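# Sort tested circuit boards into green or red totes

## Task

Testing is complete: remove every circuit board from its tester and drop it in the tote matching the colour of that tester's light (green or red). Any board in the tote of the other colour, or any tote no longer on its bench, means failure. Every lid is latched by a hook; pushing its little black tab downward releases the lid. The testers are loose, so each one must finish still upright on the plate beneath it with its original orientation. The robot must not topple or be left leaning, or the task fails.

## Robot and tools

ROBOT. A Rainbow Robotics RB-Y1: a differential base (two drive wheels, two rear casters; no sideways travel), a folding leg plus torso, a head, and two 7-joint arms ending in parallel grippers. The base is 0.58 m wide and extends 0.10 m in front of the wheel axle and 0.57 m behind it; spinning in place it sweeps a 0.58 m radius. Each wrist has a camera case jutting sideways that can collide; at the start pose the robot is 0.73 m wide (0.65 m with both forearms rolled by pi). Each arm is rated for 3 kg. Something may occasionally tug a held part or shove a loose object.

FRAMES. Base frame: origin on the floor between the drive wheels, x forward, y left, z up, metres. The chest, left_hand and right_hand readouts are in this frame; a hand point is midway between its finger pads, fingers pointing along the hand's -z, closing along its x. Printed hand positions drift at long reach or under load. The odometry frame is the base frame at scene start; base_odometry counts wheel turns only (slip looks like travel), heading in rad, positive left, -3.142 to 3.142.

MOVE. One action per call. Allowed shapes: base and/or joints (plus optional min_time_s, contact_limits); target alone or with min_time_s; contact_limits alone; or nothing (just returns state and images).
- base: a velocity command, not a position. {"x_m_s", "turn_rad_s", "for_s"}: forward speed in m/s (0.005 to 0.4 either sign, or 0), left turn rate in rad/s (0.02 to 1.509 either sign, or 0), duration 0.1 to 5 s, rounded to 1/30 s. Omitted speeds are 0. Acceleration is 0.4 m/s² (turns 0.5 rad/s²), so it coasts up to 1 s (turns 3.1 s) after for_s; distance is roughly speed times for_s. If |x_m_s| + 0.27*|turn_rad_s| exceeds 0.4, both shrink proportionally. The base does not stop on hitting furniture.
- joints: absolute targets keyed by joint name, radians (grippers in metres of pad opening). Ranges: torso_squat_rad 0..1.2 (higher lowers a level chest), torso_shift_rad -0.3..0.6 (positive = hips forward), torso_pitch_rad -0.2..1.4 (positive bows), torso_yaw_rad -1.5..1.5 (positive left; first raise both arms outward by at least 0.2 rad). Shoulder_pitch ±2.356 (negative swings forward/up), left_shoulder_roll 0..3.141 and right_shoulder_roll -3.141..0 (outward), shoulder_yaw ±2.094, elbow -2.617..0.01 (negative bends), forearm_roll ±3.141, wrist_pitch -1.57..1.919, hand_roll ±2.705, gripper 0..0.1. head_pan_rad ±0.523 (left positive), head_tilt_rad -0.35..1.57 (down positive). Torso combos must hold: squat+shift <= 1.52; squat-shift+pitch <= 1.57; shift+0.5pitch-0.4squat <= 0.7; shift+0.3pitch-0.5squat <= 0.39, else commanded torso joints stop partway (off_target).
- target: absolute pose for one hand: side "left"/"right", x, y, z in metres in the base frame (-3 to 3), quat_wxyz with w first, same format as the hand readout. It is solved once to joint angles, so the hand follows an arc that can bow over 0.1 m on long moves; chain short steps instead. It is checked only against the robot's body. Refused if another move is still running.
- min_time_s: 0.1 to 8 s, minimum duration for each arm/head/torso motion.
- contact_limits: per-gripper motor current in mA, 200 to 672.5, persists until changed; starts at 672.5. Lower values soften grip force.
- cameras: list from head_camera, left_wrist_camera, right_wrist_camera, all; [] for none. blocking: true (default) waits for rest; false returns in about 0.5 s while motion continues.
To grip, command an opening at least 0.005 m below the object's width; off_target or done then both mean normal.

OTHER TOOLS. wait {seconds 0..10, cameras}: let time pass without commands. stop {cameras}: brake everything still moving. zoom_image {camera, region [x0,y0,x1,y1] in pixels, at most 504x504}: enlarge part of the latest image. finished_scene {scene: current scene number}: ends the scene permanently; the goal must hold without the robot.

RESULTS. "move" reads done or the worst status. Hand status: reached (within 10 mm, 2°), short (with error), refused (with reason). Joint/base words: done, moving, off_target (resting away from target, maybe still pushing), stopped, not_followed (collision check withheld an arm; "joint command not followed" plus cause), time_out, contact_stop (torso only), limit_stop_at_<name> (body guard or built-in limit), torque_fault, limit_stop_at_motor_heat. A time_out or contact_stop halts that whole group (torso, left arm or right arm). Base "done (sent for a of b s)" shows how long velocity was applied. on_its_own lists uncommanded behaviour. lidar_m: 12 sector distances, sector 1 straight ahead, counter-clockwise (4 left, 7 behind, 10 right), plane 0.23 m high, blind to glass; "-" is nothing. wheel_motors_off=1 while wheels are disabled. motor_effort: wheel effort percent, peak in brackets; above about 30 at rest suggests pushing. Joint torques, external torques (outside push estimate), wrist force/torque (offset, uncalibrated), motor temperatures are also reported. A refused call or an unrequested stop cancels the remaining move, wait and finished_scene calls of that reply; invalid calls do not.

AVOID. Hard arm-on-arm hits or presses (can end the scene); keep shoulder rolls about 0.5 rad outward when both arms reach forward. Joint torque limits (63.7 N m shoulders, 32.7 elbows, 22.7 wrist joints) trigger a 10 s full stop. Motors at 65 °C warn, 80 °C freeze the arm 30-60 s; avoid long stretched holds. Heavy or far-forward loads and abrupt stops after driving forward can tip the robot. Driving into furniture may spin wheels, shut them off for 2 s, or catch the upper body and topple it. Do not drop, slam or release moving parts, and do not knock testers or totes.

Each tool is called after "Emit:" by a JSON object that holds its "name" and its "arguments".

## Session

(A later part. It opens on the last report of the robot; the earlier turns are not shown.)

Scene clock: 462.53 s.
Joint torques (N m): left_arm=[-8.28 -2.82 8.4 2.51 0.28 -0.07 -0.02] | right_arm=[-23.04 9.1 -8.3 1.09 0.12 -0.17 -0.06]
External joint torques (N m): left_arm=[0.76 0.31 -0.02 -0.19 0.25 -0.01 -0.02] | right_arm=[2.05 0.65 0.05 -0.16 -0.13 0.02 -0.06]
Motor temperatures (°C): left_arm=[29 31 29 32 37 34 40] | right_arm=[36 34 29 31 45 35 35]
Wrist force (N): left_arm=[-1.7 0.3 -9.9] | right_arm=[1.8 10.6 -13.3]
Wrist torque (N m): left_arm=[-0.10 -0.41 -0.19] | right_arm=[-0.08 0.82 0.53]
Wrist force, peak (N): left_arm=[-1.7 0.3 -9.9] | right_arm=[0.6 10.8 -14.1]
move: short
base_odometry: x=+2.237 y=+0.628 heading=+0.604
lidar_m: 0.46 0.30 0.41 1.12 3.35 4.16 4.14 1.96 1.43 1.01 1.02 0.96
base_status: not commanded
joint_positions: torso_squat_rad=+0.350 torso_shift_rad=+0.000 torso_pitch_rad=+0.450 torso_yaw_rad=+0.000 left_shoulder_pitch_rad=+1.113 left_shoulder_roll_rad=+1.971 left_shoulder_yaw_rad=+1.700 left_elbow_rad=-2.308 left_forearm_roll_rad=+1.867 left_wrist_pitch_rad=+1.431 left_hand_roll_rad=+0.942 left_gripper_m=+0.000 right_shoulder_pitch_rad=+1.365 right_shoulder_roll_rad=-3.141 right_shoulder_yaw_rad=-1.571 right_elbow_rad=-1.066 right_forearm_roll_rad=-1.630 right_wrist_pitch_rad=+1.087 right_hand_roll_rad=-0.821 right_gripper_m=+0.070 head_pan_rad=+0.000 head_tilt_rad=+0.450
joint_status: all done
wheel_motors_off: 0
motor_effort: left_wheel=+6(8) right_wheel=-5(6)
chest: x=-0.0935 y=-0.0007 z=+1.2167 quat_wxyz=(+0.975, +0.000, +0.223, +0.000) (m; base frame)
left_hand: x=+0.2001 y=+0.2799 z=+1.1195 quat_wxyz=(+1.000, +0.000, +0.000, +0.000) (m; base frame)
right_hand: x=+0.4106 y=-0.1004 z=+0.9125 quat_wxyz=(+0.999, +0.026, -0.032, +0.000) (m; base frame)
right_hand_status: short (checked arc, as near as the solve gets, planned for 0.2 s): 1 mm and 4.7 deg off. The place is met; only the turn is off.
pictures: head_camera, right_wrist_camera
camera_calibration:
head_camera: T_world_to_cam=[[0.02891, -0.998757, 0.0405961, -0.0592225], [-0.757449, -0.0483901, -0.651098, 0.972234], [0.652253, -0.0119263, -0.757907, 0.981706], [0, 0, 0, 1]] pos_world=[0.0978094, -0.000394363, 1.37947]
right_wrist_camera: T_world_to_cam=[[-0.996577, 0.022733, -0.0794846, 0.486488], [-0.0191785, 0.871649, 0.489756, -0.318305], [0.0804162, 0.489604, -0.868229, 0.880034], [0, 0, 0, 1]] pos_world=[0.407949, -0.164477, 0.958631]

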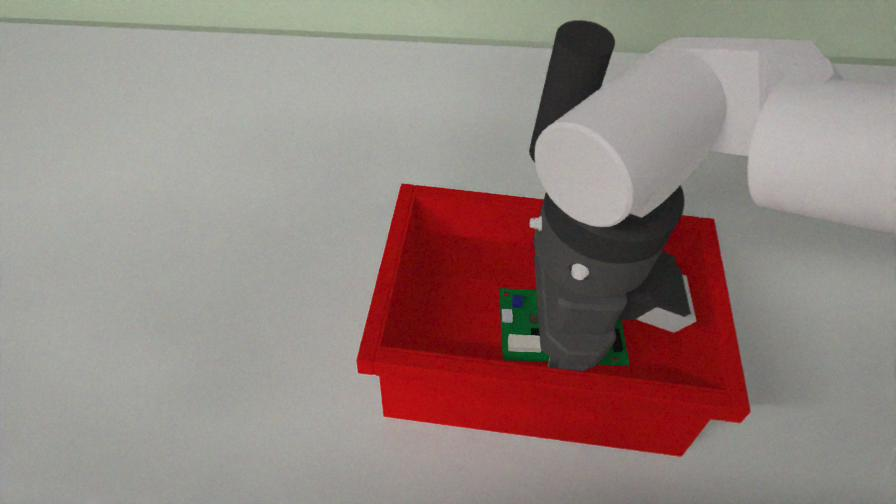

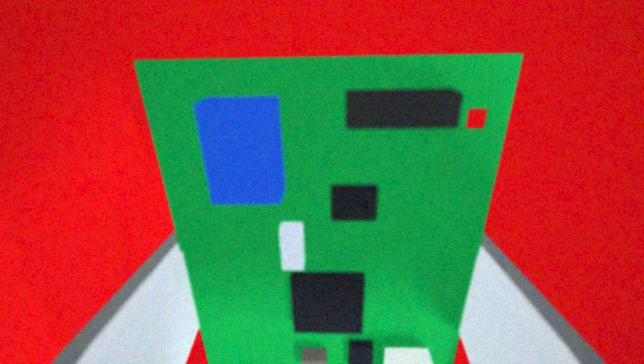

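Emit:
{"name": "move", "arguments": {"target": {"side":"right","x":0.403,"y":-0.115,"z":0.912,"quat_wxyz":[1,0,0,0]}, "cameras": ["right_wrist_camera"]}}

Emit:
{"name": "move", "arguments": {"target": {"side":"right","x":0.403,"y":-0.115,"z":0.907,"quat_wxyz":[1,0,0,0]}, "cameras": ["head_camera"]}}

Scene clock: 470.07 s.
Joint torques (N m): left_arm=[-8.39 -2.84 8.28 2.58 0.17 -0.1 0.02] | right_arm=[-23.17 9.34 -6.74 1.75 -0.03 -0.25 0.07]
External joint torques (N m): left_arm=[0.65 0.29 -0.14 -0.11 0.14 -0.04 0.02] | right_arm=[1.92 0.83 1.35 0.39 -0.26 -0.2 0.07]
Motor temperatures (°C): left_arm=[29 31 29 32 37 34 40] | right_arm=[36 34 29 31 45 35 35]
Wrist force (N): left_arm=[-1.6 0.3 -9.8] | right_arm=[2.4 10.9 -13.3]
Wrist torque (N m): left_arm=[-0.11 -0.42 -0.19] | right_arm=[-0.10 0.87 0.53]
Wrist force, peak (N): left_arm=[-1.5 0.3 -10.0] | right_arm=[2.6 11.1 -14.7]
move: done
base_odometry: x=+2.237 y=+0.628 heading=+0.604
lidar_m: 0.46 0.30 0.40 1.12 3.35 4.17 4.12 1.96 1.42 1.00 1.01 0.97
base_status: not commanded
joint_positions: torso_squat_rad=+0.350 torso_shift_rad=+0.000 torso_pitch_rad=+0.450 torso_yaw_rad=+0.000 left_shoulder_pitch_rad=+1.113 left_shoulder_roll_rad=+1.971 left_shoulder_yaw_rad=+1.700 left_elbow_rad=-2.308 left_forearm_roll_rad=+1.867 left_wrist_pitch_rad=+1.431 left_hand_roll_rad=+0.942 left_gripper_m=+0.000 right_shoulder_pitch_rad=+1.361 right_shoulder_roll_rad=-3.141 right_shoulder_yaw_rad=-1.564 right_elbow_rad=-1.042 right_forearm_roll_rad=-1.656 right_wrist_pitch_rad=+1.149 right_hand_roll_rad=-0.791 right_gripper_m=+0.070 head_pan_rad=+0.000 head_tilt_rad=+0.450
joint_status: all done
wheel_motors_off: 0
motor_effort: left_wheel=+6(7) right_wheel=-5(8)
chest: x=-0.0935 y=-0.0007 z=+1.2167 quat_wxyz=(+0.975, +0.000, +0.223, +0.000) (m; base frame)
left_hand: x=+0.2001 y=+0.2799 z=+1.1195 quat_wxyz=(+1.000, +0.000, +0.000, +0.000) (m; base frame)
right_hand: x=+0.4031 y=-0.1144 z=+0.9125 quat_wxyz=(+1.000, +0.006, -0.007, +0.000) (m; base frame)
right_hand_status: reached (checked arc, planned for 0.2 s): 1 mm and 1.0 deg off.
pictures: right_wrist_camera
camera_calibration:
right_wrist_camera: T_world_to_cam=[[-0.999329, 0.0207612, -0.0301913, 0.435234], [0.00479218, 0.890961, 0.454055, -0.281093], [0.036326, 0.453605, -0.890462, 0.921481], [0, 0, 0, 1]] pos_world=[0.402815, -0.176582, 0.961315]

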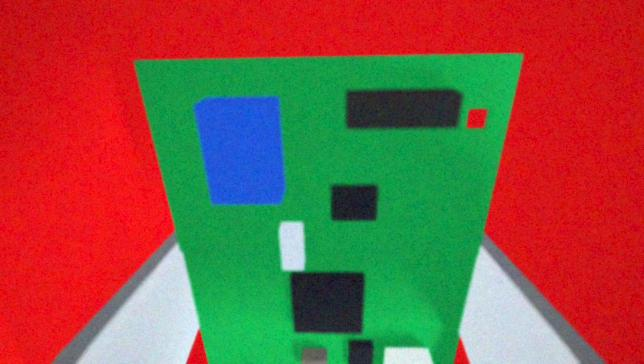

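Scene clock: 470.83 s.
Joint torques (N m): left_arm=[-8.36 -2.52 8.39 2.43 0.19 -0.02 -0.02] | right_arm=[-8.21 5.86 -0.29 1.7 2.23 -2.55 -0.04]
External joint torques (N m): left_arm=[0.68 0.6 -0.03 -0.28 0.16 0.04 -0.02] | right_arm=[16.85 -2.68 7.83 0.41 1.94 -2.41 -0.05]
Motor temperatures (°C): left_arm=[29 31 29 32 37 34 40] | right_arm=[36 34 29 31 45 35 35]
Wrist force (N): left_arm=[-1.5 0.4 -9.5] | right_arm=[-2.5 9.9 33.4]
Wrist torque (N m): left_arm=[-0.10 -0.41 -0.20] | right_arm=[0.26 3.52 0.56]
Wrist force, peak (N): left_arm=[-1.7 0.6 -10.0] | right_arm=[0.9 11.8 48.7]
move: done
base_odometry: x=+2.237 y=+0.628 heading=+0.604
lidar_m: 0.46 0.31 0.40 1.11 3.35 4.17 4.13 1.96 1.44 1.00 1.03 0.97
base_status: not commanded
joint_positions: torso_squat_rad=+0.350 torso_shift_rad=-0.001 torso_pitch_rad=+0.448 torso_yaw_rad=+0.000 left_shoulder_pitch_rad=+1.113 left_shoulder_roll_rad=+1.971 left_shoulder_yaw_rad=+1.700 left_elbow_rad=-2.308 left_forearm_roll_rad=+1.867 left_wrist_pitch_rad=+1.431 left_hand_roll_rad=+0.942 left_gripper_m=+0.000 right_shoulder_pitch_rad=+1.372 right_shoulder_roll_rad=-3.140 right_shoulder_yaw_rad=-1.573 right_elbow_rad=-1.044 right_forearm_roll_rad=-1.642 right_wrist_pitch_rad=+1.139 right_hand_roll_rad=-0.793 right_gripper_m=+0.070 head_pan_rad=+0.000 head_tilt_rad=+0.450
joint_status: all done
wheel_motors_off: 0
motor_effort: left_wheel=+7(10) right_wheel=-1(8)
chest: x=-0.0943 y=-0.0007 z=+1.2169 quat_wxyz=(+0.975, +0.000, +0.222, +0.000) (m; base frame)
left_hand: x=+0.1995 y=+0.2800 z=+1.1201 quat_wxyz=(+1.000, +0.000, -0.001, +0.000) (m; base frame)
right_hand: x=+0.4038 y=-0.1144 z=+0.9105 quat_wxyz=(+1.000, +0.008, -0.012, +0.000) (m; base frame)
right_hand_status: reached (checked arc, as near as the solve gets, planned for 0.1 s): 4 mm and 1.6 deg off.
pictures: head_camera
camera_calibration:
head_camera: T_world_to_cam=[[0.02882, -0.998752, 0.0407995, -0.0593997], [-0.756462, -0.0484728, -0.652239, 0.973217], [0.653402, -0.0120658, -0.756915, 0.981256], [0, 0, 0, 1]] pos_world=[0.0967592, -0.000311406, 1.37992]

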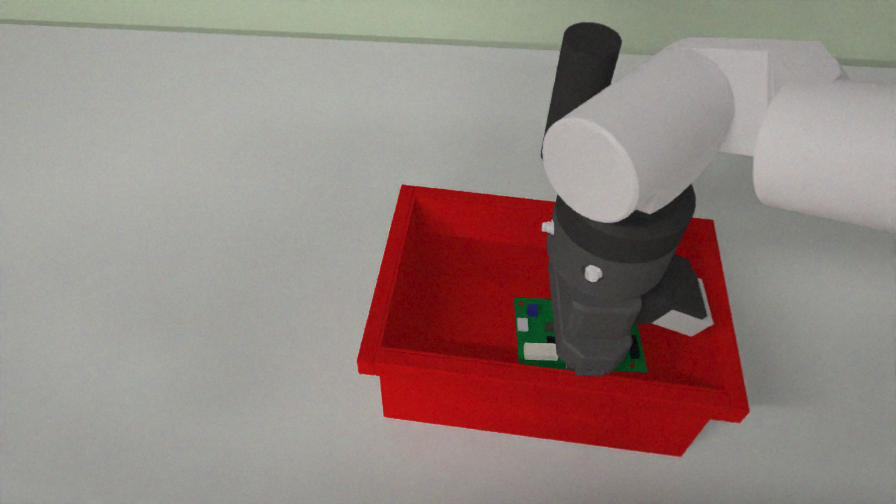

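Contact. Release.

Emit:
{"name": "move", "arguments": {"target": {"side":"right","x":0.403,"y":-0.115,"z":0.911,"quat_wxyz":[1,0,0,0]}, "cameras": []}}

Emit:
{"name": "move", "arguments": {"joints": {"right_gripper_m":0.086}, "cameras": ["right_wrist_camera"]}}

Emit:
{"name": "move", "arguments": {"target": {"side":"right","x":0.403,"y":-0.11,"z":1.0,"quat_wxyz":[1,0,0,0]}, "min_time_s": 1.2, "cameras": ["right_wrist_camera","head_camera"]}}

Scene clock: 475.97 s.
Joint torques (N m): left_arm=[-8.37 -2.72 8.32 2.49 0.26 -0.03 -0.09] | right_arm=[-17.94 6.5 -4.83 1.53 0.62 -0.37 0.09]
External joint torques (N m): left_arm=[0.67 0.41 -0.1 -0.21 0.23 0.03 -0.09] | right_arm=[7.13 -2.04 3.26 0.22 0.4 -0.36 0.09]
Motor temperatures (°C): left_arm=[29 31 29 32 37 34 40] | right_arm=[36 34 29 31 45 35 35]
Wrist force (N): left_arm=[-1.9 0.3 -9.7] | right_arm=[4.1 11.4 -5.7]
Wrist torque (N m): left_arm=[-0.10 -0.44 -0.21] | right_arm=[-0.04 1.42 0.46]
Wrist force, peak (N): left_arm=[-1.6 0.0 -10.0] | right_arm=[-2.2 10.0 32.3]
move: done
base_odometry: x=+2.237 y=+0.628 heading=+0.604
lidar_m: 0.46 0.30 0.40 1.12 3.35 4.17 4.13 1.95 1.43 1.00 1.02 0.96
base_status: not commanded
joint_positions: torso_squat_rad=+0.350 torso_shift_rad=+0.000 torso_pitch_rad=+0.449 torso_yaw_rad=+0.000 left_shoulder_pitch_rad=+1.113 left_shoulder_roll_rad=+1.971 left_shoulder_yaw_rad=+1.700 left_elbow_rad=-2.308 left_forearm_roll_rad=+1.867 left_wrist_pitch_rad=+1.431 left_hand_roll_rad=+0.942 left_gripper_m=+0.000 right_shoulder_pitch_rad=+1.368 right_shoulder_roll_rad=-3.140 right_shoulder_yaw_rad=-1.572 right_elbow_rad=-1.041 right_forearm_roll_rad=-1.649 right_wrist_pitch_rad=+1.148 right_hand_roll_rad=-0.789 right_gripper_m=+0.070 head_pan_rad=+0.000 head_tilt_rad=+0.450
joint_status: all done
wheel_motors_off: 0
motor_effort: left_wheel=+6(9) right_wheel=-5(7)
chest: x=-0.0937 y=-0.0007 z=+1.2168 quat_wxyz=(+0.975, +0.000, +0.223, +0.000) (m; base frame)
left_hand: x=+0.1999 y=+0.2800 z=+1.1197 quat_wxyz=(+1.000, +0.000, +0.000, +0.000) (m; base frame)
right_hand: x=+0.4036 y=-0.1150 z=+0.9116 quat_wxyz=(+1.000, +0.006, -0.008, +0.000) (m; base frame)
right_hand_status: reached (checked arc, as near as the solve gets, planned for 0.1 s): 1 mm and 1.2 deg off.
pictures: none
No camera images: "cameras" was empty.

Scene clock: 476.60 s.
Joint torques (N m): left_arm=[-8.33 -2.64 8.52 2.47 0.22 0 -0.01] | right_arm=[-18 6.61 -4.84 1.48 0.62 -0.43 0.09]
External joint torques (N m): left_arm=[0.71 0.49 0.1 -0.23 0.19 0.06 -0.01] | right_arm=[7.08 -1.92 3.25 0.17 0.38 -0.37 0.09]
Motor temperatures (°C): left_arm=[29 31 29 32 37 34 40] | right_arm=[36 34 29 31 45 35 35]
Wrist force (N): left_arm=[-1.7 0.5 -9.7] | right_arm=[2.8 10.6 -4.2]
Wrist torque (N m): left_arm=[-0.11 -0.41 -0.18] | right_arm=[0.05 1.45 0.50]
Wrist force, peak (N): left_arm=[-1.8 0.3 -9.8] | right_arm=[3.6 10.9 -5.1]
move: done
base_odometry: x=+2.237 y=+0.628 heading=+0.604
lidar_m: 0.46 0.30 0.41 1.12 3.35 4.16 4.12 1.96 1.44 1.00 1.03 0.96
base_status: not commanded
joint_positions: torso_squat_rad=+0.350 torso_shift_rad=+0.000 torso_pitch_rad=+0.449 torso_yaw_rad=+0.000 left_shoulder_pitch_rad=+1.113 left_shoulder_roll_rad=+1.971 left_shoulder_yaw_rad=+1.700 left_elbow_rad=-2.308 left_forearm_roll_rad=+1.867 left_wrist_pitch_rad=+1.431 left_hand_roll_rad=+0.942 left_gripper_m=+0.000 right_shoulder_pitch_rad=+1.368 right_shoulder_roll_rad=-3.140 right_shoulder_yaw_rad=-1.572 right_elbow_rad=-1.041 right_forearm_roll_rad=-1.649 right_wrist_pitch_rad=+1.148 right_hand_roll_rad=-0.789 right_gripper_m=+0.086 head_pan_rad=+0.000 head_tilt_rad=+0.450
joint_status: all done
wheel_motors_off: 0
motor_effort: left_wheel=+6(8) right_wheel=-5(7)
chest: x=-0.0937 y=-0.0007 z=+1.2168 quat_wxyz=(+0.975, +0.000, +0.223, +0.000) (m; base frame)
left_hand: x=+0.1999 y=+0.2800 z=+1.1197 quat_wxyz=(+1.000, +0.000, +0.000, +0.000) (m; base frame)
right_hand: x=+0.4036 y=-0.1150 z=+0.9116 quat_wxyz=(+1.000, +0.006, -0.008, +0.000) (m; base frame)
pictures: right_wrist_camera
camera_calibration:
right_wrist_camera: T_world_to_cam=[[-0.999244, 0.0208237, -0.0328282, 0.438067], [0.00358105, 0.890155, 0.455644, -0.281177], [0.0387104, 0.455182, -0.889557, 0.919326], [0, 0, 0, 1]] pos_world=[0.403155, -0.177292, 0.96029]

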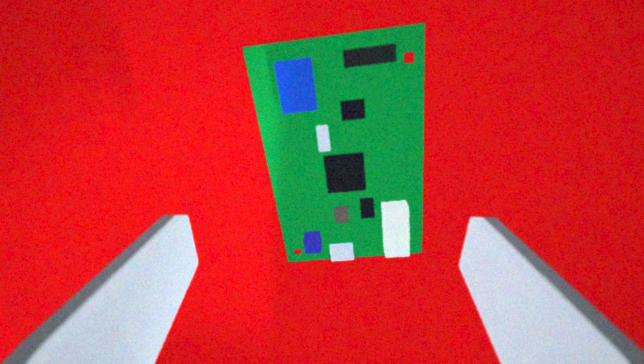

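Scene clock: 478.13 s.
Joint torques (N m): left_arm=[-8.22 -2.85 8.58 2.58 0.19 0 -0.07] | right_arm=[-23.93 9.88 -9.68 1.14 -0.31 0 -0.28]
External joint torques (N m): left_arm=[0.82 0.28 0.16 -0.12 0.16 0.06 -0.07] | right_arm=[1.2 1.49 -0.62 -0.51 -0.55 0.02 -0.28]
Motor temperatures (°C): left_arm=[29 31 29 32 37 34 40] | right_arm=[36 34 29 31 45 35 35]
Wrist force (N): left_arm=[-1.5 0.2 -9.6] | right_arm=[2.2 10.9 -13.3]
Wrist torque (N m): left_arm=[-0.08 -0.40 -0.19] | right_arm=[-0.10 0.85 0.53]
Wrist force, peak (N): left_arm=[-1.7 0.6 -10.0] | right_arm=[2.2 10.9 -13.4]
move: done
base_odometry: x=+2.237 y=+0.628 heading=+0.604
lidar_m: 0.46 0.31 0.41 1.12 3.35 4.17 4.13 1.97 1.43 1.00 1.01 0.97
base_status: not commanded
joint_positions: torso_squat_rad=+0.350 torso_shift_rad=+0.000 torso_pitch_rad=+0.450 torso_yaw_rad=+0.000 left_shoulder_pitch_rad=+1.113 left_shoulder_roll_rad=+1.971 left_shoulder_yaw_rad=+1.700 left_elbow_rad=-2.308 left_forearm_roll_rad=+1.867 left_wrist_pitch_rad=+1.431 left_hand_roll_rad=+0.942 left_gripper_m=+0.000 right_shoulder_pitch_rad=+1.214 right_shoulder_roll_rad=-3.044 right_shoulder_yaw_rad=-1.618 right_elbow_rad=-1.164 right_forearm_roll_rad=-1.716 right_wrist_pitch_rad=+1.324 right_hand_roll_rad=-0.838 right_gripper_m=+0.086 head_pan_rad=+0.000 head_tilt_rad=+0.450
joint_status: all done
wheel_motors_off: 0
motor_effort: left_wheel=+5(7) right_wheel=-6(8)
chest: x=-0.0936 y=-0.0007 z=+1.2167 quat_wxyz=(+0.975, +0.000, +0.223, +0.000) (m; base frame)
left_hand: x=+0.2000 y=+0.2799 z=+1.1196 quat_wxyz=(+1.000, +0.000, +0.000, +0.000) (m; base frame)
right_hand: x=+0.4031 y=-0.1100 z=+0.9998 quat_wxyz=(+1.000, +0.000, +0.000, +0.000) (m; base frame)
right_hand_status: reached (checked arc, planned for 1.2 s): 0 mm and 0.0 deg off.
pictures: head_camera, right_wrist_camera
camera_calibration:
head_camera: T_world_to_cam=[[0.0288954, -0.998754, 0.0406853, -0.0592879], [-0.757345, -0.048439, -0.651216, 0.97234], [0.652376, -0.0119957, -0.757801, 0.981653], [0, 0, 0, 1]] pos_world=[0.0977031, -0.000339238, 1.37951]
right_wrist_camera: T_world_to_cam=[[-0.99966, 0.020053, -0.0166892, 0.424339], [0.0105613, 0.895983, 0.443963, -0.316398], [0.0238561, 0.443636, -0.895889, 1.00657], [0, 0, 0, 1]] pos_world=[0.403523, -0.171574, 1.04933]

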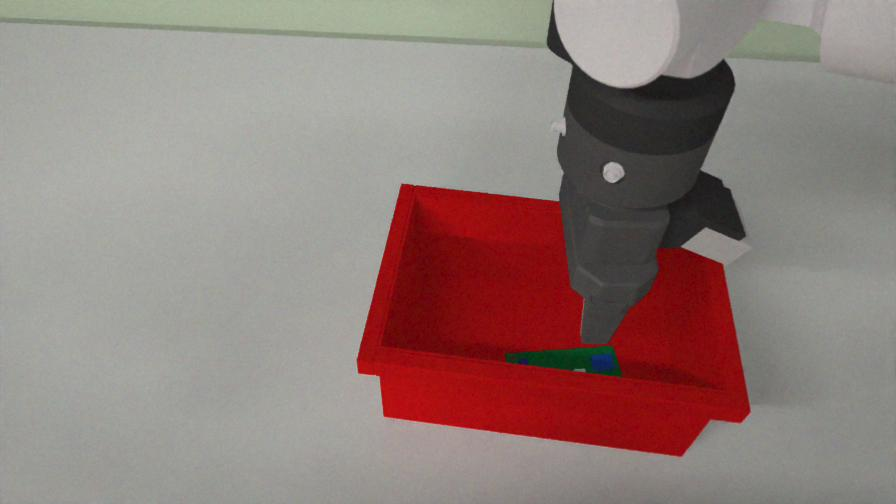

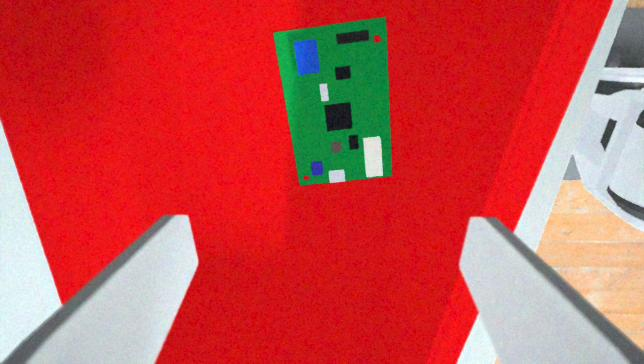

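Emit:
{"name": "move", "arguments": {"target": {"side":"right","x":0.36,"y":-0.1,"z":1.12,"quat_wxyz":[1,0,0,0]}, "cameras": []}}

Emit:
{"name": "move", "arguments": {"target": {"side":"right","x":0.28,"y":-0.26,"z":1.13,"quat_wxyz":[1,0,0,0]}, "cameras": ["head_camera"]}}

Emit:
{"name": "move", "arguments": {"base": {"x_m_s":-0.35,"for_s":1.8}, "joints": {"torso_pitch_rad":0.3,"head_tilt_rad":0.3}, "cameras": ["head_camera"]}}

Emit:
{"name": "move", "arguments": {"base": {"turn_rad_s":-0.9,"for_s":3.41}, "cameras": ["head_camera"]}}

Scene clock: 510.73 s.
Joint torques (N m): left_arm=[-8.22 -2.72 8.5 2.45 0.26 0.05 -0.02] | right_arm=[-19.58 7.16 -9.23 1.91 0.03 -0.34 0.08]
External joint torques (N m): left_arm=[0.82 0.41 0.08 -0.25 0.23 0.11 -0.02] | right_arm=[3.45 0.03 0.92 -0.43 -0.21 -0.34 0.08]
Motor temperatures (°C): left_arm=[29 31 29 32 37 34 40] | right_arm=[37 34 29 31 45 35 35]
Wrist force (N): left_arm=[-1.6 0.4 -9.6] | right_arm=[1.9 10.8 -13.3]
Wrist torque (N m): left_arm=[-0.11 -0.43 -0.19] | right_arm=[-0.08 0.81 0.53]
Wrist force, peak (N): left_arm=[-1.7 0.3 -10.0] | right_arm=[1.9 11.1 -14.8]
move: done
base_odometry: x=+2.237 y=+0.628 heading=+0.604
lidar_m: 0.46 0.31 0.40 1.12 3.35 4.16 4.13 1.96 1.43 1.00 1.02 0.96
base_status: not commanded
joint_positions: torso_squat_rad=+0.350 torso_shift_rad=+0.000 torso_pitch_rad=+0.450 torso_yaw_rad=+0.000 left_shoulder_pitch_rad=+1.113 left_shoulder_roll_rad=+1.971 left_shoulder_yaw_rad=+1.700 left_elbow_rad=-2.308 left_forearm_roll_rad=+1.867 left_wrist_pitch_rad=+1.431 left_hand_roll_rad=+0.942 left_gripper_m=+0.000 right_shoulder_pitch_rad=+1.009 right_shoulder_roll_rad=-2.877 right_shoulder_yaw_rad=-1.705 right_elbow_rad=-1.444 right_forearm_roll_rad=-1.826 right_wrist_pitch_rad=+1.528 right_hand_roll_rad=-1.012 right_gripper_m=+0.086 head_pan_rad=+0.000 head_tilt_rad=+0.450
joint_status: all done
wheel_motors_off: 0
motor_effort: left_wheel=+6(7) right_wheel=-6(8)
chest: x=-0.0935 y=-0.0007 z=+1.2167 quat_wxyz=(+0.975, +0.000, +0.223, +0.000) (m; base frame)
left_hand: x=+0.2001 y=+0.2799 z=+1.1195 quat_wxyz=(+1.000, +0.000, +0.000, +0.000) (m; base frame)
right_hand: x=+0.3603 y=-0.1000 z=+1.1201 quat_wxyz=(+1.000, +0.000, +0.000, +0.000) (m; base frame)
right_hand_status: reached (checked arc, planned for 0.6 s): 0 mm and 0.0 deg off.
pictures: none
No camera images: "cameras" was empty.

Scene clock: 512.27 s.
Joint torques (N m): left_arm=[-8.42 -2.7 8.41 2.4 0.2 -0.02 0.02] | right_arm=[-12.76 4.04 -9.86 2.29 -0.05 -0.29 -0.06]
External joint torques (N m): left_arm=[0.62 0.44 -0.01 -0.3 0.17 0.04 0.02] | right_arm=[2.22 -0.69 0.36 -0.41 -0.3 -0.28 -0.06]
Motor temperatures (°C): left_arm=[29 31 29 32 37 34 40] | right_arm=[37 34 29 31 45 35 35]
Wrist force (N): left_arm=[-1.6 0.5 -9.7] | right_arm=[2.0 11.1 -13.1]
Wrist torque (N m): left_arm=[-0.12 -0.42 -0.19] | right_arm=[-0.10 0.82 0.52]
Wrist force, peak (N): left_arm=[-1.5 0.2 -10.0] | right_arm=[2.1 11.6 -13.8]
move: done
base_odometry: x=+2.237 y=+0.628 heading=+0.604
lidar_m: 0.47 0.30 0.41 1.12 3.35 4.16 4.13 1.96 1.43 0.99 1.01 0.97
base_status: not commanded
joint_positions: torso_squat_rad=+0.350 torso_shift_rad=+0.000 torso_pitch_rad=+0.450 torso_yaw_rad=+0.000 left_shoulder_pitch_rad=+1.113 left_shoulder_roll_rad=+1.971 left_shoulder_yaw_rad=+1.700 left_elbow_rad=-2.308 left_forearm_roll_rad=+1.867 left_wrist_pitch_rad=+1.431 left_hand_roll_rad=+0.942 left_gripper_m=+0.000 right_shoulder_pitch_rad=+1.087 right_shoulder_roll_rad=-2.243 right_shoulder_yaw_rad=-1.706 right_elbow_rad=-1.959 right_forearm_roll_rad=-1.862 right_wrist_pitch_rad=+1.496 right_hand_roll_rad=-0.879 right_gripper_m=+0.086 head_pan_rad=+0.000 head_tilt_rad=+0.450
joint_status: all done
wheel_motors_off: 0
motor_effort: left_wheel=+7(8) right_wheel=-5(7)
chest: x=-0.0935 y=-0.0007 z=+1.2167 quat_wxyz=(+0.975, +0.000, +0.223, +0.000) (m; base frame)
left_hand: x=+0.2001 y=+0.2799 z=+1.1195 quat_wxyz=(+1.000, +0.000, +0.000, +0.000) (m; base frame)
right_hand: x=+0.2801 y=-0.2600 z=+1.1302 quat_wxyz=(+1.000, +0.000, +0.000, +0.000) (m; base frame)
right_hand_status: reached (checked arc, planned for 1.0 s): 0 mm and 0.1 deg off.
pictures: head_camera
camera_calibration:
head_camera: T_world_to_cam=[[0.0288798, -0.998756, 0.0406416, -0.0592636], [-0.757433, -0.0483971, -0.651117, 0.972251], [0.652274, -0.0119791, -0.757889, 0.981696], [0, 0, 0, 1]] pos_world=[0.097792, -0.000375859, 1.37947]

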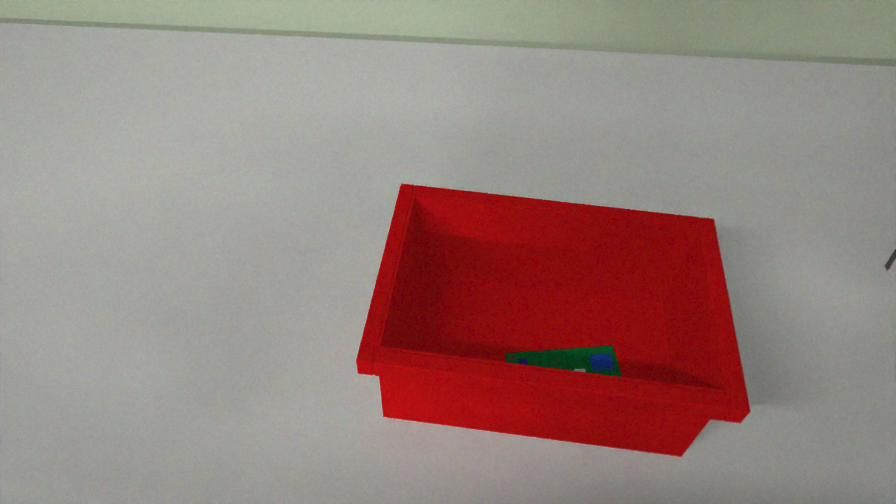

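Scene clock: 515.53 s.
Joint torques (N m): left_arm=[-8.28 -1.14 8.27 3.4 0 -0.21 -0.03] | right_arm=[-13 3.43 -9.68 3.24 0.17 -0.37 0.09]
External joint torques (N m): left_arm=[0.68 0.4 -0.1 -0.29 0.2 0.02 -0.02] | right_arm=[1.73 0.32 0.39 -0.37 -0.31 -0.16 0.08]
Motor temperatures (°C): left_arm=[29 31 29 32 37 34 40] | right_arm=[36 34 29 31 45 35 35]
Wrist force (N): left_arm=[-2.6 0.4 -9.7] | right_arm=[1.2 11.0 -13.0]
Wrist torque (N m): left_arm=[-0.11 -0.45 -0.19] | right_arm=[-0.08 0.79 0.52]
Wrist force, peak (N): left_arm=[-3.1 0.4 -9.9] | right_arm=[2.1 11.3 -13.2]
move: done
base_odometry: x=+1.718 y=+0.270 heading=+0.605
lidar_m: 0.92 0.94 1.41 3.24 3.38 3.56 3.50 1.96 1.43 1.38 1.30 1.44
base_status: done (sent for 1.8 of 1.8 s)
joint_positions: torso_squat_rad=+0.350 torso_shift_rad=+0.000 torso_pitch_rad=+0.300 torso_yaw_rad=+0.000 left_shoulder_pitch_rad=+1.113 left_shoulder_roll_rad=+1.971 left_shoulder_yaw_rad=+1.700 left_elbow_rad=-2.308 left_forearm_roll_rad=+1.867 left_wrist_pitch_rad=+1.431 left_hand_roll_rad=+0.942 left_gripper_m=+0.000 right_shoulder_pitch_rad=+1.088 right_shoulder_roll_rad=-2.243 right_shoulder_yaw_rad=-1.706 right_elbow_rad=-1.959 right_forearm_roll_rad=-1.862 right_wrist_pitch_rad=+1.496 right_hand_roll_rad=-0.879 right_gripper_m=+0.086 head_pan_rad=+0.000 head_tilt_rad=+0.300
joint_status: all done
wheel_motors_off: 0
motor_effort: left_wheel=+7(26) right_wheel=-4(28)
chest: x=-0.1366 y=-0.0007 z=+1.2337 quat_wxyz=(+0.989, +0.000, +0.149, +0.000) (m; base frame)
left_hand: x=+0.1682 y=+0.2799 z=+1.1815 quat_wxyz=(+0.997, +0.000, -0.075, +0.000) (m; base frame)
right_hand: x=+0.2457 y=-0.2600 z=+1.2039 quat_wxyz=(+0.997, +0.000, -0.075, +0.000) (m; base frame)
pictures: head_camera
camera_calibration:
head_camera: T_world_to_cam=[[0.0153593, -0.99876, 0.047358, -0.0688097], [-0.531254, -0.0482766, -0.845836, 1.22852], [0.847073, -0.0121677, -0.531337, 0.740429], [0, 0, 0, 1]] pos_world=[0.0265174, -0.000406111, 1.4358]

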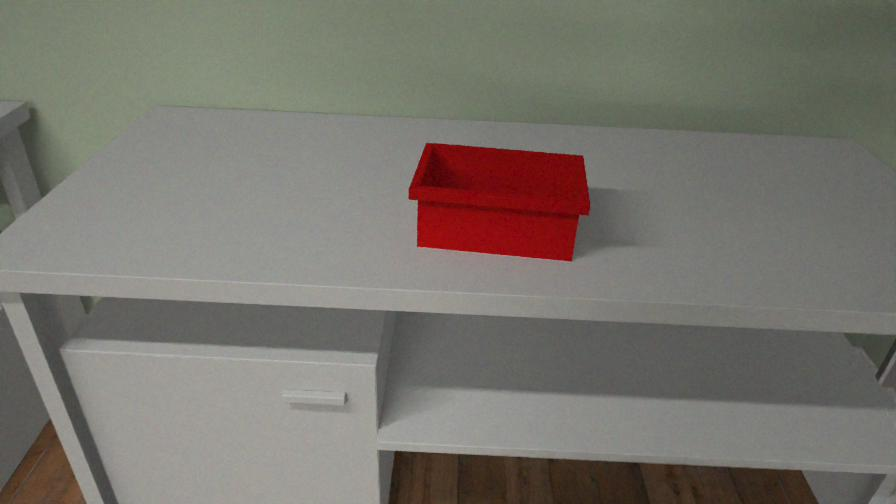

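Scene clock: 521.07 s.
Joint torques (N m): left_arm=[-8.31 -1.3 8.27 3.37 0.02 -0.25 -0.03] | right_arm=[-13.13 3.48 -9.64 3.21 0.14 -0.19 -0.01]
External joint torques (N m): left_arm=[0.65 0.24 -0.09 -0.31 0.23 -0.02 -0.02] | right_arm=[1.6 0.37 0.42 -0.39 -0.35 0.02 -0.02]
Motor temperatures (°C): left_arm=[29 31 29 32 37 34 40] | right_arm=[36 34 29 31 45 35 35]
Wrist force (N): left_arm=[-2.5 0.1 -9.7] | right_arm=[1.0 11.0 -13.1]
Wrist torque (N m): left_arm=[-0.08 -0.46 -0.19] | right_arm=[-0.08 0.75 0.52]
Wrist force, peak (N): left_arm=[-2.6 0.4 -9.9] | right_arm=[1.4 11.4 -13.1]
move: done
base_odometry: x=+1.718 y=+0.270 heading=-2.454
lidar_m: 3.50 1.79 1.39 1.37 1.31 1.59 0.93 0.99 1.42 3.25 3.48 3.52
base_status: done (sent for 3.4 of 3.4 s)
joint_positions: torso_squat_rad=+0.350 torso_shift_rad=+0.000 torso_pitch_rad=+0.300 torso_yaw_rad=+0.000 left_shoulder_pitch_rad=+1.113 left_shoulder_roll_rad=+1.971 left_shoulder_yaw_rad=+1.700 left_elbow_rad=-2.308 left_forearm_roll_rad=+1.867 left_wrist_pitch_rad=+1.431 left_hand_roll_rad=+0.942 left_gripper_m=+0.000 right_shoulder_pitch_rad=+1.088 right_shoulder_roll_rad=-2.243 right_shoulder_yaw_rad=-1.706 right_elbow_rad=-1.959 right_forearm_roll_rad=-1.862 right_wrist_pitch_rad=+1.496 right_hand_roll_rad=-0.879 right_gripper_m=+0.086 head_pan_rad=+0.000 head_tilt_rad=+0.300
joint_status: not commanded
wheel_motors_off: 0
motor_effort: left_wheel=+5(30) right_wheel=+1(29)
chest: x=-0.1366 y=-0.0007 z=+1.2337 quat_wxyz=(+0.989, +0.000, +0.149, +0.000) (m; base frame)
left_hand: x=+0.1682 y=+0.2799 z=+1.1815 quat_wxyz=(+0.997, +0.000, -0.075, +0.000) (m; base frame)
right_hand: x=+0.2457 y=-0.2600 z=+1.2039 quat_wxyz=(+0.997, +0.000, -0.075, +0.000) (m; base frame)
pictures: head_camera
camera_calibration:
head_camera: T_world_to_cam=[[0.015388, -0.99876, 0.0473419, -0.0687952], [-0.531259, -0.0482782, -0.845833, 1.22852], [0.84707, -0.0121351, -0.531343, 0.740431], [0, 0, 0, 1]] pos_world=[0.0265248, -0.000413904, 1.4358]

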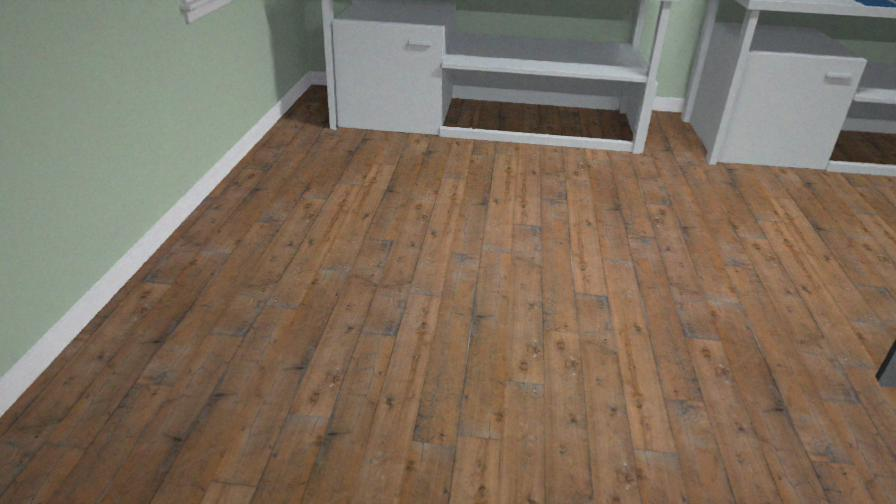

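Emit:
{"name": "move", "arguments": {"base": {"x_m_s":0.4,"for_s":5}, "joints": {"head_tilt_rad":0.3}, "cameras": ["head_camera"]}}

Scene clock: 535.33 s.
Joint torques (N m): left_arm=[-8.49 -1.23 8.3 3.44 0.07 -0.16 -0.01] | right_arm=[-13.11 3.57 -9.63 3.38 0.21 -0.3 0]
External joint torques (N m): left_arm=[0.47 0.3 -0.07 -0.24 0.27 0.07 0] | right_arm=[1.61 0.45 0.44 -0.22 -0.28 -0.09 -0.01]
Motor temperatures (°C): left_arm=[29 31 29 32 37 34 40] | right_arm=[36 34 29 31 45 35 35]
Wrist force (N): left_arm=[-2.9 0.2 -9.6] | right_arm=[1.0 11.0 -12.6]
Wrist torque (N m): left_arm=[-0.08 -0.48 -0.20] | right_arm=[-0.08 0.75 0.53]
Wrist force, peak (N): left_arm=[-2.8 0.4 -10.0] | right_arm=[1.2 11.3 -13.3]
move: done
base_odometry: x=+0.172 y=-0.999 heading=-2.455
lidar_m: 1.50 1.54 1.20 1.18 1.27 1.88 2.93 3.16 3.51 3.46 1.90 1.70
base_status: done (sent for 5 of 5 s)
joint_positions: torso_squat_rad=+0.350 torso_shift_rad=+0.000 torso_pitch_rad=+0.300 torso_yaw_rad=+0.000 left_shoulder_pitch_rad=+1.113 left_shoulder_roll_rad=+1.971 left_shoulder_yaw_rad=+1.700 left_elbow_rad=-2.308 left_forearm_roll_rad=+1.867 left_wrist_pitch_rad=+1.431 left_hand_roll_rad=+0.942 left_gripper_m=+0.000 right_shoulder_pitch_rad=+1.088 right_shoulder_roll_rad=-2.243 right_shoulder_yaw_rad=-1.706 right_elbow_rad=-1.959 right_forearm_roll_rad=-1.862 right_wrist_pitch_rad=+1.496 right_hand_roll_rad=-0.879 right_gripper_m=+0.086 head_pan_rad=+0.000 head_tilt_rad=+0.300
joint_status: all done
wheel_motors_off: 0
motor_effort: left_wheel=-1(30) right_wheel=+0(28)
chest: x=-0.1366 y=-0.0007 z=+1.2337 quat_wxyz=(+0.989, +0.000, +0.149, +0.000) (m; base frame)
left_hand: x=+0.1682 y=+0.2799 z=+1.1814 quat_wxyz=(+0.997, +0.000, -0.075, +0.000) (m; base frame)
right_hand: x=+0.2457 y=-0.2600 z=+1.2038 quat_wxyz=(+0.997, +0.000, -0.075, +0.000) (m; base frame)
pictures: head_camera
camera_calibration:
head_camera: T_world_to_cam=[[0.0153916, -0.99876, 0.0473406, -0.0687935], [-0.531325, -0.0482781, -0.845791, 1.22847], [0.847028, -0.0121352, -0.53141, 0.740476], [0, 0, 0, 1]] pos_world=[0.0265748, -0.000414032, 1.43579]

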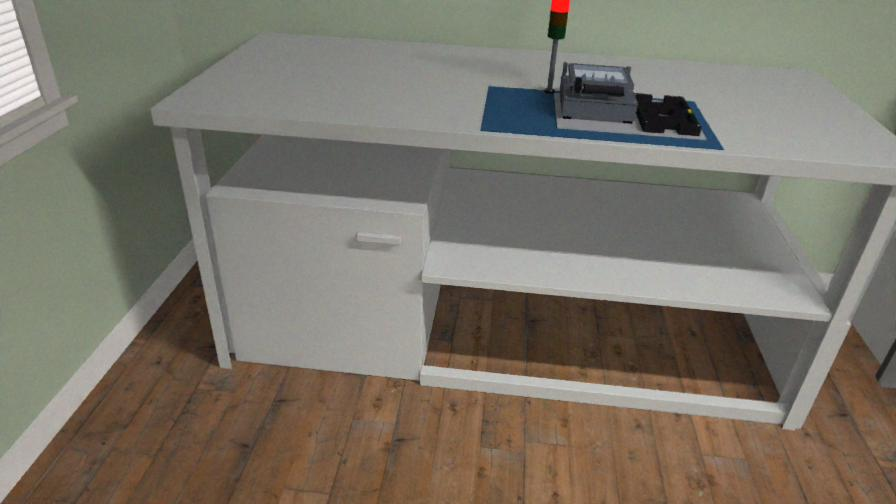

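Emit:
{"name": "zoom_image", "arguments": {"camera": "head_camera", "region": [470, 0, 730, 160]}}

Scaled by 1.938 from the camera's 896x504 image, which has a finer 1280x720 frame.

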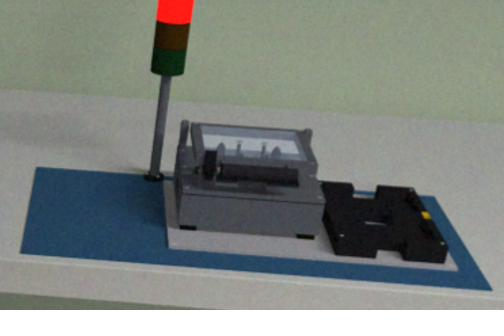

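Emit:
{"name": "move", "arguments": {"base": {"turn_rad_s":-0.3,"for_s":1.0}, "cameras": []}}

Emit:
{"name": "move", "arguments": {"base": {"x_m_s":0.35,"for_s":2.2}, "cameras": []}}

Emit:
{"name": "move", "arguments": {"base": {"turn_rad_s":0.3,"for_s":0.71}, "joints": {"head_tilt_rad":0.5}, "cameras": ["head_camera"]}}

Scene clock: 550.43 s.
Joint torques (N m): left_arm=[-8.16 -1.21 8.11 3.4 -0.01 -0.25 -0.05] | right_arm=[-13.08 3.68 -9.64 3.25 0.24 -0.25 0]
External joint torques (N m): left_arm=[0.8 0.32 -0.26 -0.28 0.19 -0.02 -0.04] | right_arm=[1.65 0.56 0.43 -0.36 -0.25 -0.04 -0.01]
Motor temperatures (°C): left_arm=[29 31 29 32 37 34 40] | right_arm=[36 33 29 31 45 35 35]
Wrist force (N): left_arm=[-2.4 0.2 -9.5] | right_arm=[1.1 11.1 -13.0]
Wrist torque (N m): left_arm=[-0.07 -0.45 -0.19] | right_arm=[-0.09 0.78 0.53]
Wrist force, peak (N): left_arm=[-2.6 0.2 -10.0] | right_arm=[1.5 11.3 -13.2]
move: done
base_odometry: x=+0.172 y=-0.999 heading=-2.754
lidar_m: 2.06 1.50 1.32 1.18 1.18 1.43 2.68 2.93 3.77 3.45 3.36 1.70
base_status: done (sent for 1 of 1 s)
joint_positions: torso_squat_rad=+0.350 torso_shift_rad=+0.000 torso_pitch_rad=+0.300 torso_yaw_rad=+0.000 left_shoulder_pitch_rad=+1.113 left_shoulder_roll_rad=+1.971 left_shoulder_yaw_rad=+1.700 left_elbow_rad=-2.308 left_forearm_roll_rad=+1.867 left_wrist_pitch_rad=+1.431 left_hand_roll_rad=+0.942 left_gripper_m=+0.000 right_shoulder_pitch_rad=+1.088 right_shoulder_roll_rad=-2.243 right_shoulder_yaw_rad=-1.706 right_elbow_rad=-1.959 right_forearm_roll_rad=-1.862 right_wrist_pitch_rad=+1.496 right_hand_roll_rad=-0.879 right_gripper_m=+0.086 head_pan_rad=+0.000 head_tilt_rad=+0.300
joint_status: not commanded
wheel_motors_off: 0
motor_effort: left_wheel=+2(27) right_wheel=+0(25)
chest: x=-0.1366 y=-0.0007 z=+1.2337 quat_wxyz=(+0.989, +0.000, +0.149, +0.000) (m; base frame)
left_hand: x=+0.1682 y=+0.2799 z=+1.1814 quat_wxyz=(+0.997, +0.000, -0.075, +0.000) (m; base frame)
right_hand: x=+0.2457 y=-0.2600 z=+1.2038 quat_wxyz=(+0.997, +0.000, -0.075, +0.000) (m; base frame)
pictures: none
No camera images: "cameras" was empty.

Scene clock: 554.00 s.
Joint torques (N m): left_arm=[-8.16 -1.45 8.36 3.33 -0.01 -0.23 0] | right_arm=[-13.11 3.23 -9.64 3.39 0.17 -0.25 -0.06]
External joint torques (N m): left_arm=[0.8 0.08 -0.01 -0.35 0.2 0 0.01] | right_arm=[1.62 0.12 0.43 -0.22 -0.32 -0.04 -0.07]
Motor temperatures (°C): left_arm=[29 31 29 32 37 34 40] | right_arm=[36 33 29 31 45 35 35]
Wrist force (N): left_arm=[-2.5 0.4 -9.4] | right_arm=[1.1 11.2 -12.9]
Wrist torque (N m): left_arm=[-0.12 -0.45 -0.19] | right_arm=[-0.10 0.77 0.52]
Wrist force, peak (N): left_arm=[-3.1 0.1 -9.8] | right_arm=[1.4 11.3 -13.3]
move: done
base_odometry: x=-0.541 y=-1.289 heading=-2.754
lidar_m: 1.38 0.81 0.88 1.33 1.34 1.61 3.01 3.68 3.71 3.30 1.30 1.01
base_status: done (sent for 2.2 of 2.2 s)
joint_positions: torso_squat_rad=+0.350 torso_shift_rad=+0.000 torso_pitch_rad=+0.300 torso_yaw_rad=+0.000 left_shoulder_pitch_rad=+1.113 left_shoulder_roll_rad=+1.971 left_shoulder_yaw_rad=+1.700 left_elbow_rad=-2.308 left_forearm_roll_rad=+1.867 left_wrist_pitch_rad=+1.431 left_hand_roll_rad=+0.942 left_gripper_m=+0.000 right_shoulder_pitch_rad=+1.088 right_shoulder_roll_rad=-2.243 right_shoulder_yaw_rad=-1.706 right_elbow_rad=-1.959 right_forearm_roll_rad=-1.862 right_wrist_pitch_rad=+1.496 right_hand_roll_rad=-0.879 right_gripper_m=+0.086 head_pan_rad=+0.000 head_tilt_rad=+0.300
joint_status: not commanded
wheel_motors_off: 0
motor_effort: left_wheel=-3(30) right_wheel=+1(27)
chest: x=-0.1366 y=-0.0007 z=+1.2337 quat_wxyz=(+0.989, +0.000, +0.149, +0.000) (m; base frame)
left_hand: x=+0.1682 y=+0.2799 z=+1.1814 quat_wxyz=(+0.997, +0.000, -0.075, +0.000) (m; base frame)
right_hand: x=+0.2457 y=-0.2600 z=+1.2038 quat_wxyz=(+0.997, +0.000, -0.075, +0.000) (m; base frame)
pictures: none
No camera images: "cameras" was empty.

Scene clock: 555.60 s.
Joint torques (N m): left_arm=[-8.29 -1.16 8.33 3.46 0 -0.22 -0.06] | right_arm=[-13.09 3.52 -9.63 3.29 0.2 -0.31 0.01]
External joint torques (N m): left_arm=[0.67 0.38 -0.04 -0.22 0.21 0.01 -0.06] | right_arm=[1.64 0.41 0.43 -0.32 -0.29 -0.1 0]
Motor temperatures (°C): left_arm=[29 31 29 32 37 34 40] | right_arm=[36 33 29 31 45 35 35]
Wrist force (N): left_arm=[-2.7 0.3 -9.6] | right_arm=[1.0 10.9 -13.2]
Wrist torque (N m): left_arm=[-0.11 -0.48 -0.18] | right_arm=[-0.07 0.76 0.53]
Wrist force, peak (N): left_arm=[-2.7 0.0 -9.8] | right_arm=[1.2 11.3 -13.1]
move: done
base_odometry: x=-0.541 y=-1.289 heading=-2.545
lidar_m: 1.35 0.81 1.04 1.33 1.38 1.92 3.67 3.81 3.42 2.96 1.01 1.06
base_status: done (sent for 0.7 of 0.7 s)
joint_positions: torso_squat_rad=+0.350 torso_shift_rad=+0.000 torso_pitch_rad=+0.300 torso_yaw_rad=+0.000 left_shoulder_pitch_rad=+1.113 left_shoulder_roll_rad=+1.971 left_shoulder_yaw_rad=+1.700 left_elbow_rad=-2.308 left_forearm_roll_rad=+1.867 left_wrist_pitch_rad=+1.431 left_hand_roll_rad=+0.942 left_gripper_m=+0.000 right_shoulder_pitch_rad=+1.088 right_shoulder_roll_rad=-2.243 right_shoulder_yaw_rad=-1.706 right_elbow_rad=-1.959 right_forearm_roll_rad=-1.862 right_wrist_pitch_rad=+1.496 right_hand_roll_rad=-0.879 right_gripper_m=+0.086 head_pan_rad=+0.000 head_tilt_rad=+0.500
joint_status: all done
wheel_motors_off: 0
motor_effort: left_wheel=-2(25) right_wheel=+0(24)
chest: x=-0.1366 y=-0.0007 z=+1.2337 quat_wxyz=(+0.989, +0.000, +0.149, +0.000) (m; base frame)
left_hand: x=+0.1682 y=+0.2799 z=+1.1814 quat_wxyz=(+0.997, +0.000, -0.075, +0.000) (m; base frame)
right_hand: x=+0.2457 y=-0.2600 z=+1.2039 quat_wxyz=(+0.997, +0.000, -0.075, +0.000) (m; base frame)
pictures: head_camera
camera_calibration:
head_camera: T_world_to_cam=[[0.0246611, -0.998757, 0.0433108, -0.0625489], [-0.688698, -0.0483766, -0.723433, 1.04603], [0.724629, -0.0119874, -0.689035, 0.957148], [0, 0, 0, 1]] pos_world=[0.0283649, -0.000394039, 1.41895]

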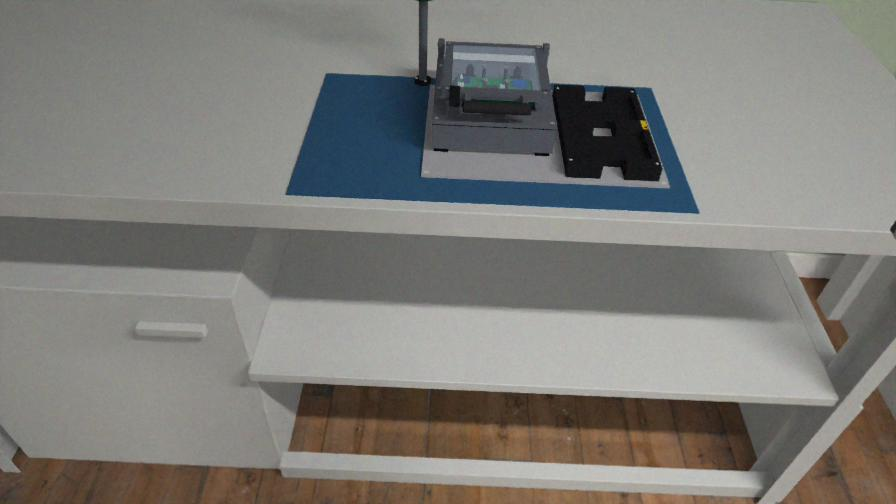

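Emit:
{"name": "move", "arguments": {"base": {"x_m_s":0.25,"for_s":1.98}, "joints": {"head_tilt_rad":0.75}, "cameras": ["head_camera"]}}

Scene clock: 571.57 s.
Joint torques (N m): left_arm=[-8.35 -1.36 8.41 3.44 0.07 -0.18 -0.1] | right_arm=[-12.81 3.34 -9.68 3.31 0.18 -0.28 -0.04]
External joint torques (N m): left_arm=[0.61 0.17 0.05 -0.24 0.27 0.05 -0.09] | right_arm=[1.92 0.23 0.39 -0.3 -0.31 -0.07 -0.04]
Motor temperatures (°C): left_arm=[29 31 29 32 37 34 40] | right_arm=[35 33 29 31 45 35 35]
Wrist force (N): left_arm=[-2.9 0.4 -9.8] | right_arm=[1.0 11.3 -13.3]
Wrist torque (N m): left_arm=[-0.11 -0.49 -0.19] | right_arm=[-0.12 0.76 0.53]
Wrist force, peak (N): left_arm=[-2.6 0.4 -10.2] | right_arm=[1.1 11.2 -13.5]
move: done
base_odometry: x=-0.948 y=-1.566 heading=-2.545
lidar_m: 0.88 0.49 0.42 0.94 1.38 1.91 4.16 4.28 3.42 0.78 0.76 0.92
base_status: done (sent for 1.97 of 1.97 s)
joint_positions: torso_squat_rad=+0.350 torso_shift_rad=+0.000 torso_pitch_rad=+0.300 torso_yaw_rad=+0.000 left_shoulder_pitch_rad=+1.113 left_shoulder_roll_rad=+1.971 left_shoulder_yaw_rad=+1.700 left_elbow_rad=-2.308 left_forearm_roll_rad=+1.867 left_wrist_pitch_rad=+1.431 left_hand_roll_rad=+0.942 left_gripper_m=+0.000 right_shoulder_pitch_rad=+1.088 right_shoulder_roll_rad=-2.243 right_shoulder_yaw_rad=-1.706 right_elbow_rad=-1.959 right_forearm_roll_rad=-1.862 right_wrist_pitch_rad=+1.496 right_hand_roll_rad=-0.879 right_gripper_m=+0.086 head_pan_rad=+0.000 head_tilt_rad=+0.750
joint_status: all done
wheel_motors_off: 0
motor_effort: left_wheel=+0(27) right_wheel=-2(28)
chest: x=-0.1366 y=-0.0007 z=+1.2337 quat_wxyz=(+0.989, +0.000, +0.149, +0.000) (m; base frame)
left_hand: x=+0.1682 y=+0.2799 z=+1.1814 quat_wxyz=(+0.997, +0.000, -0.075, +0.000) (m; base frame)
right_hand: x=+0.2457 y=-0.2600 z=+1.2039 quat_wxyz=(+0.997, +0.000, -0.075, +0.000) (m; base frame)
pictures: head_camera
camera_calibration:
head_camera: T_world_to_cam=[[0.0348289, -0.998751, 0.0358124, -0.0513396], [-0.846255, -0.0485355, -0.530562, 0.763577], [0.531638, -0.0118276, -0.846889, 1.17013], [0, 0, 0, 1]] pos_world=[0.0258821, -0.000375057, 1.39794]

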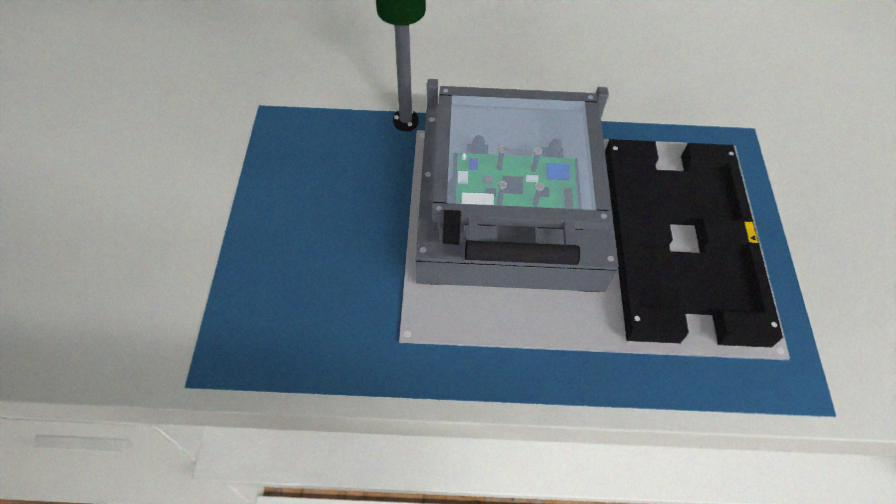

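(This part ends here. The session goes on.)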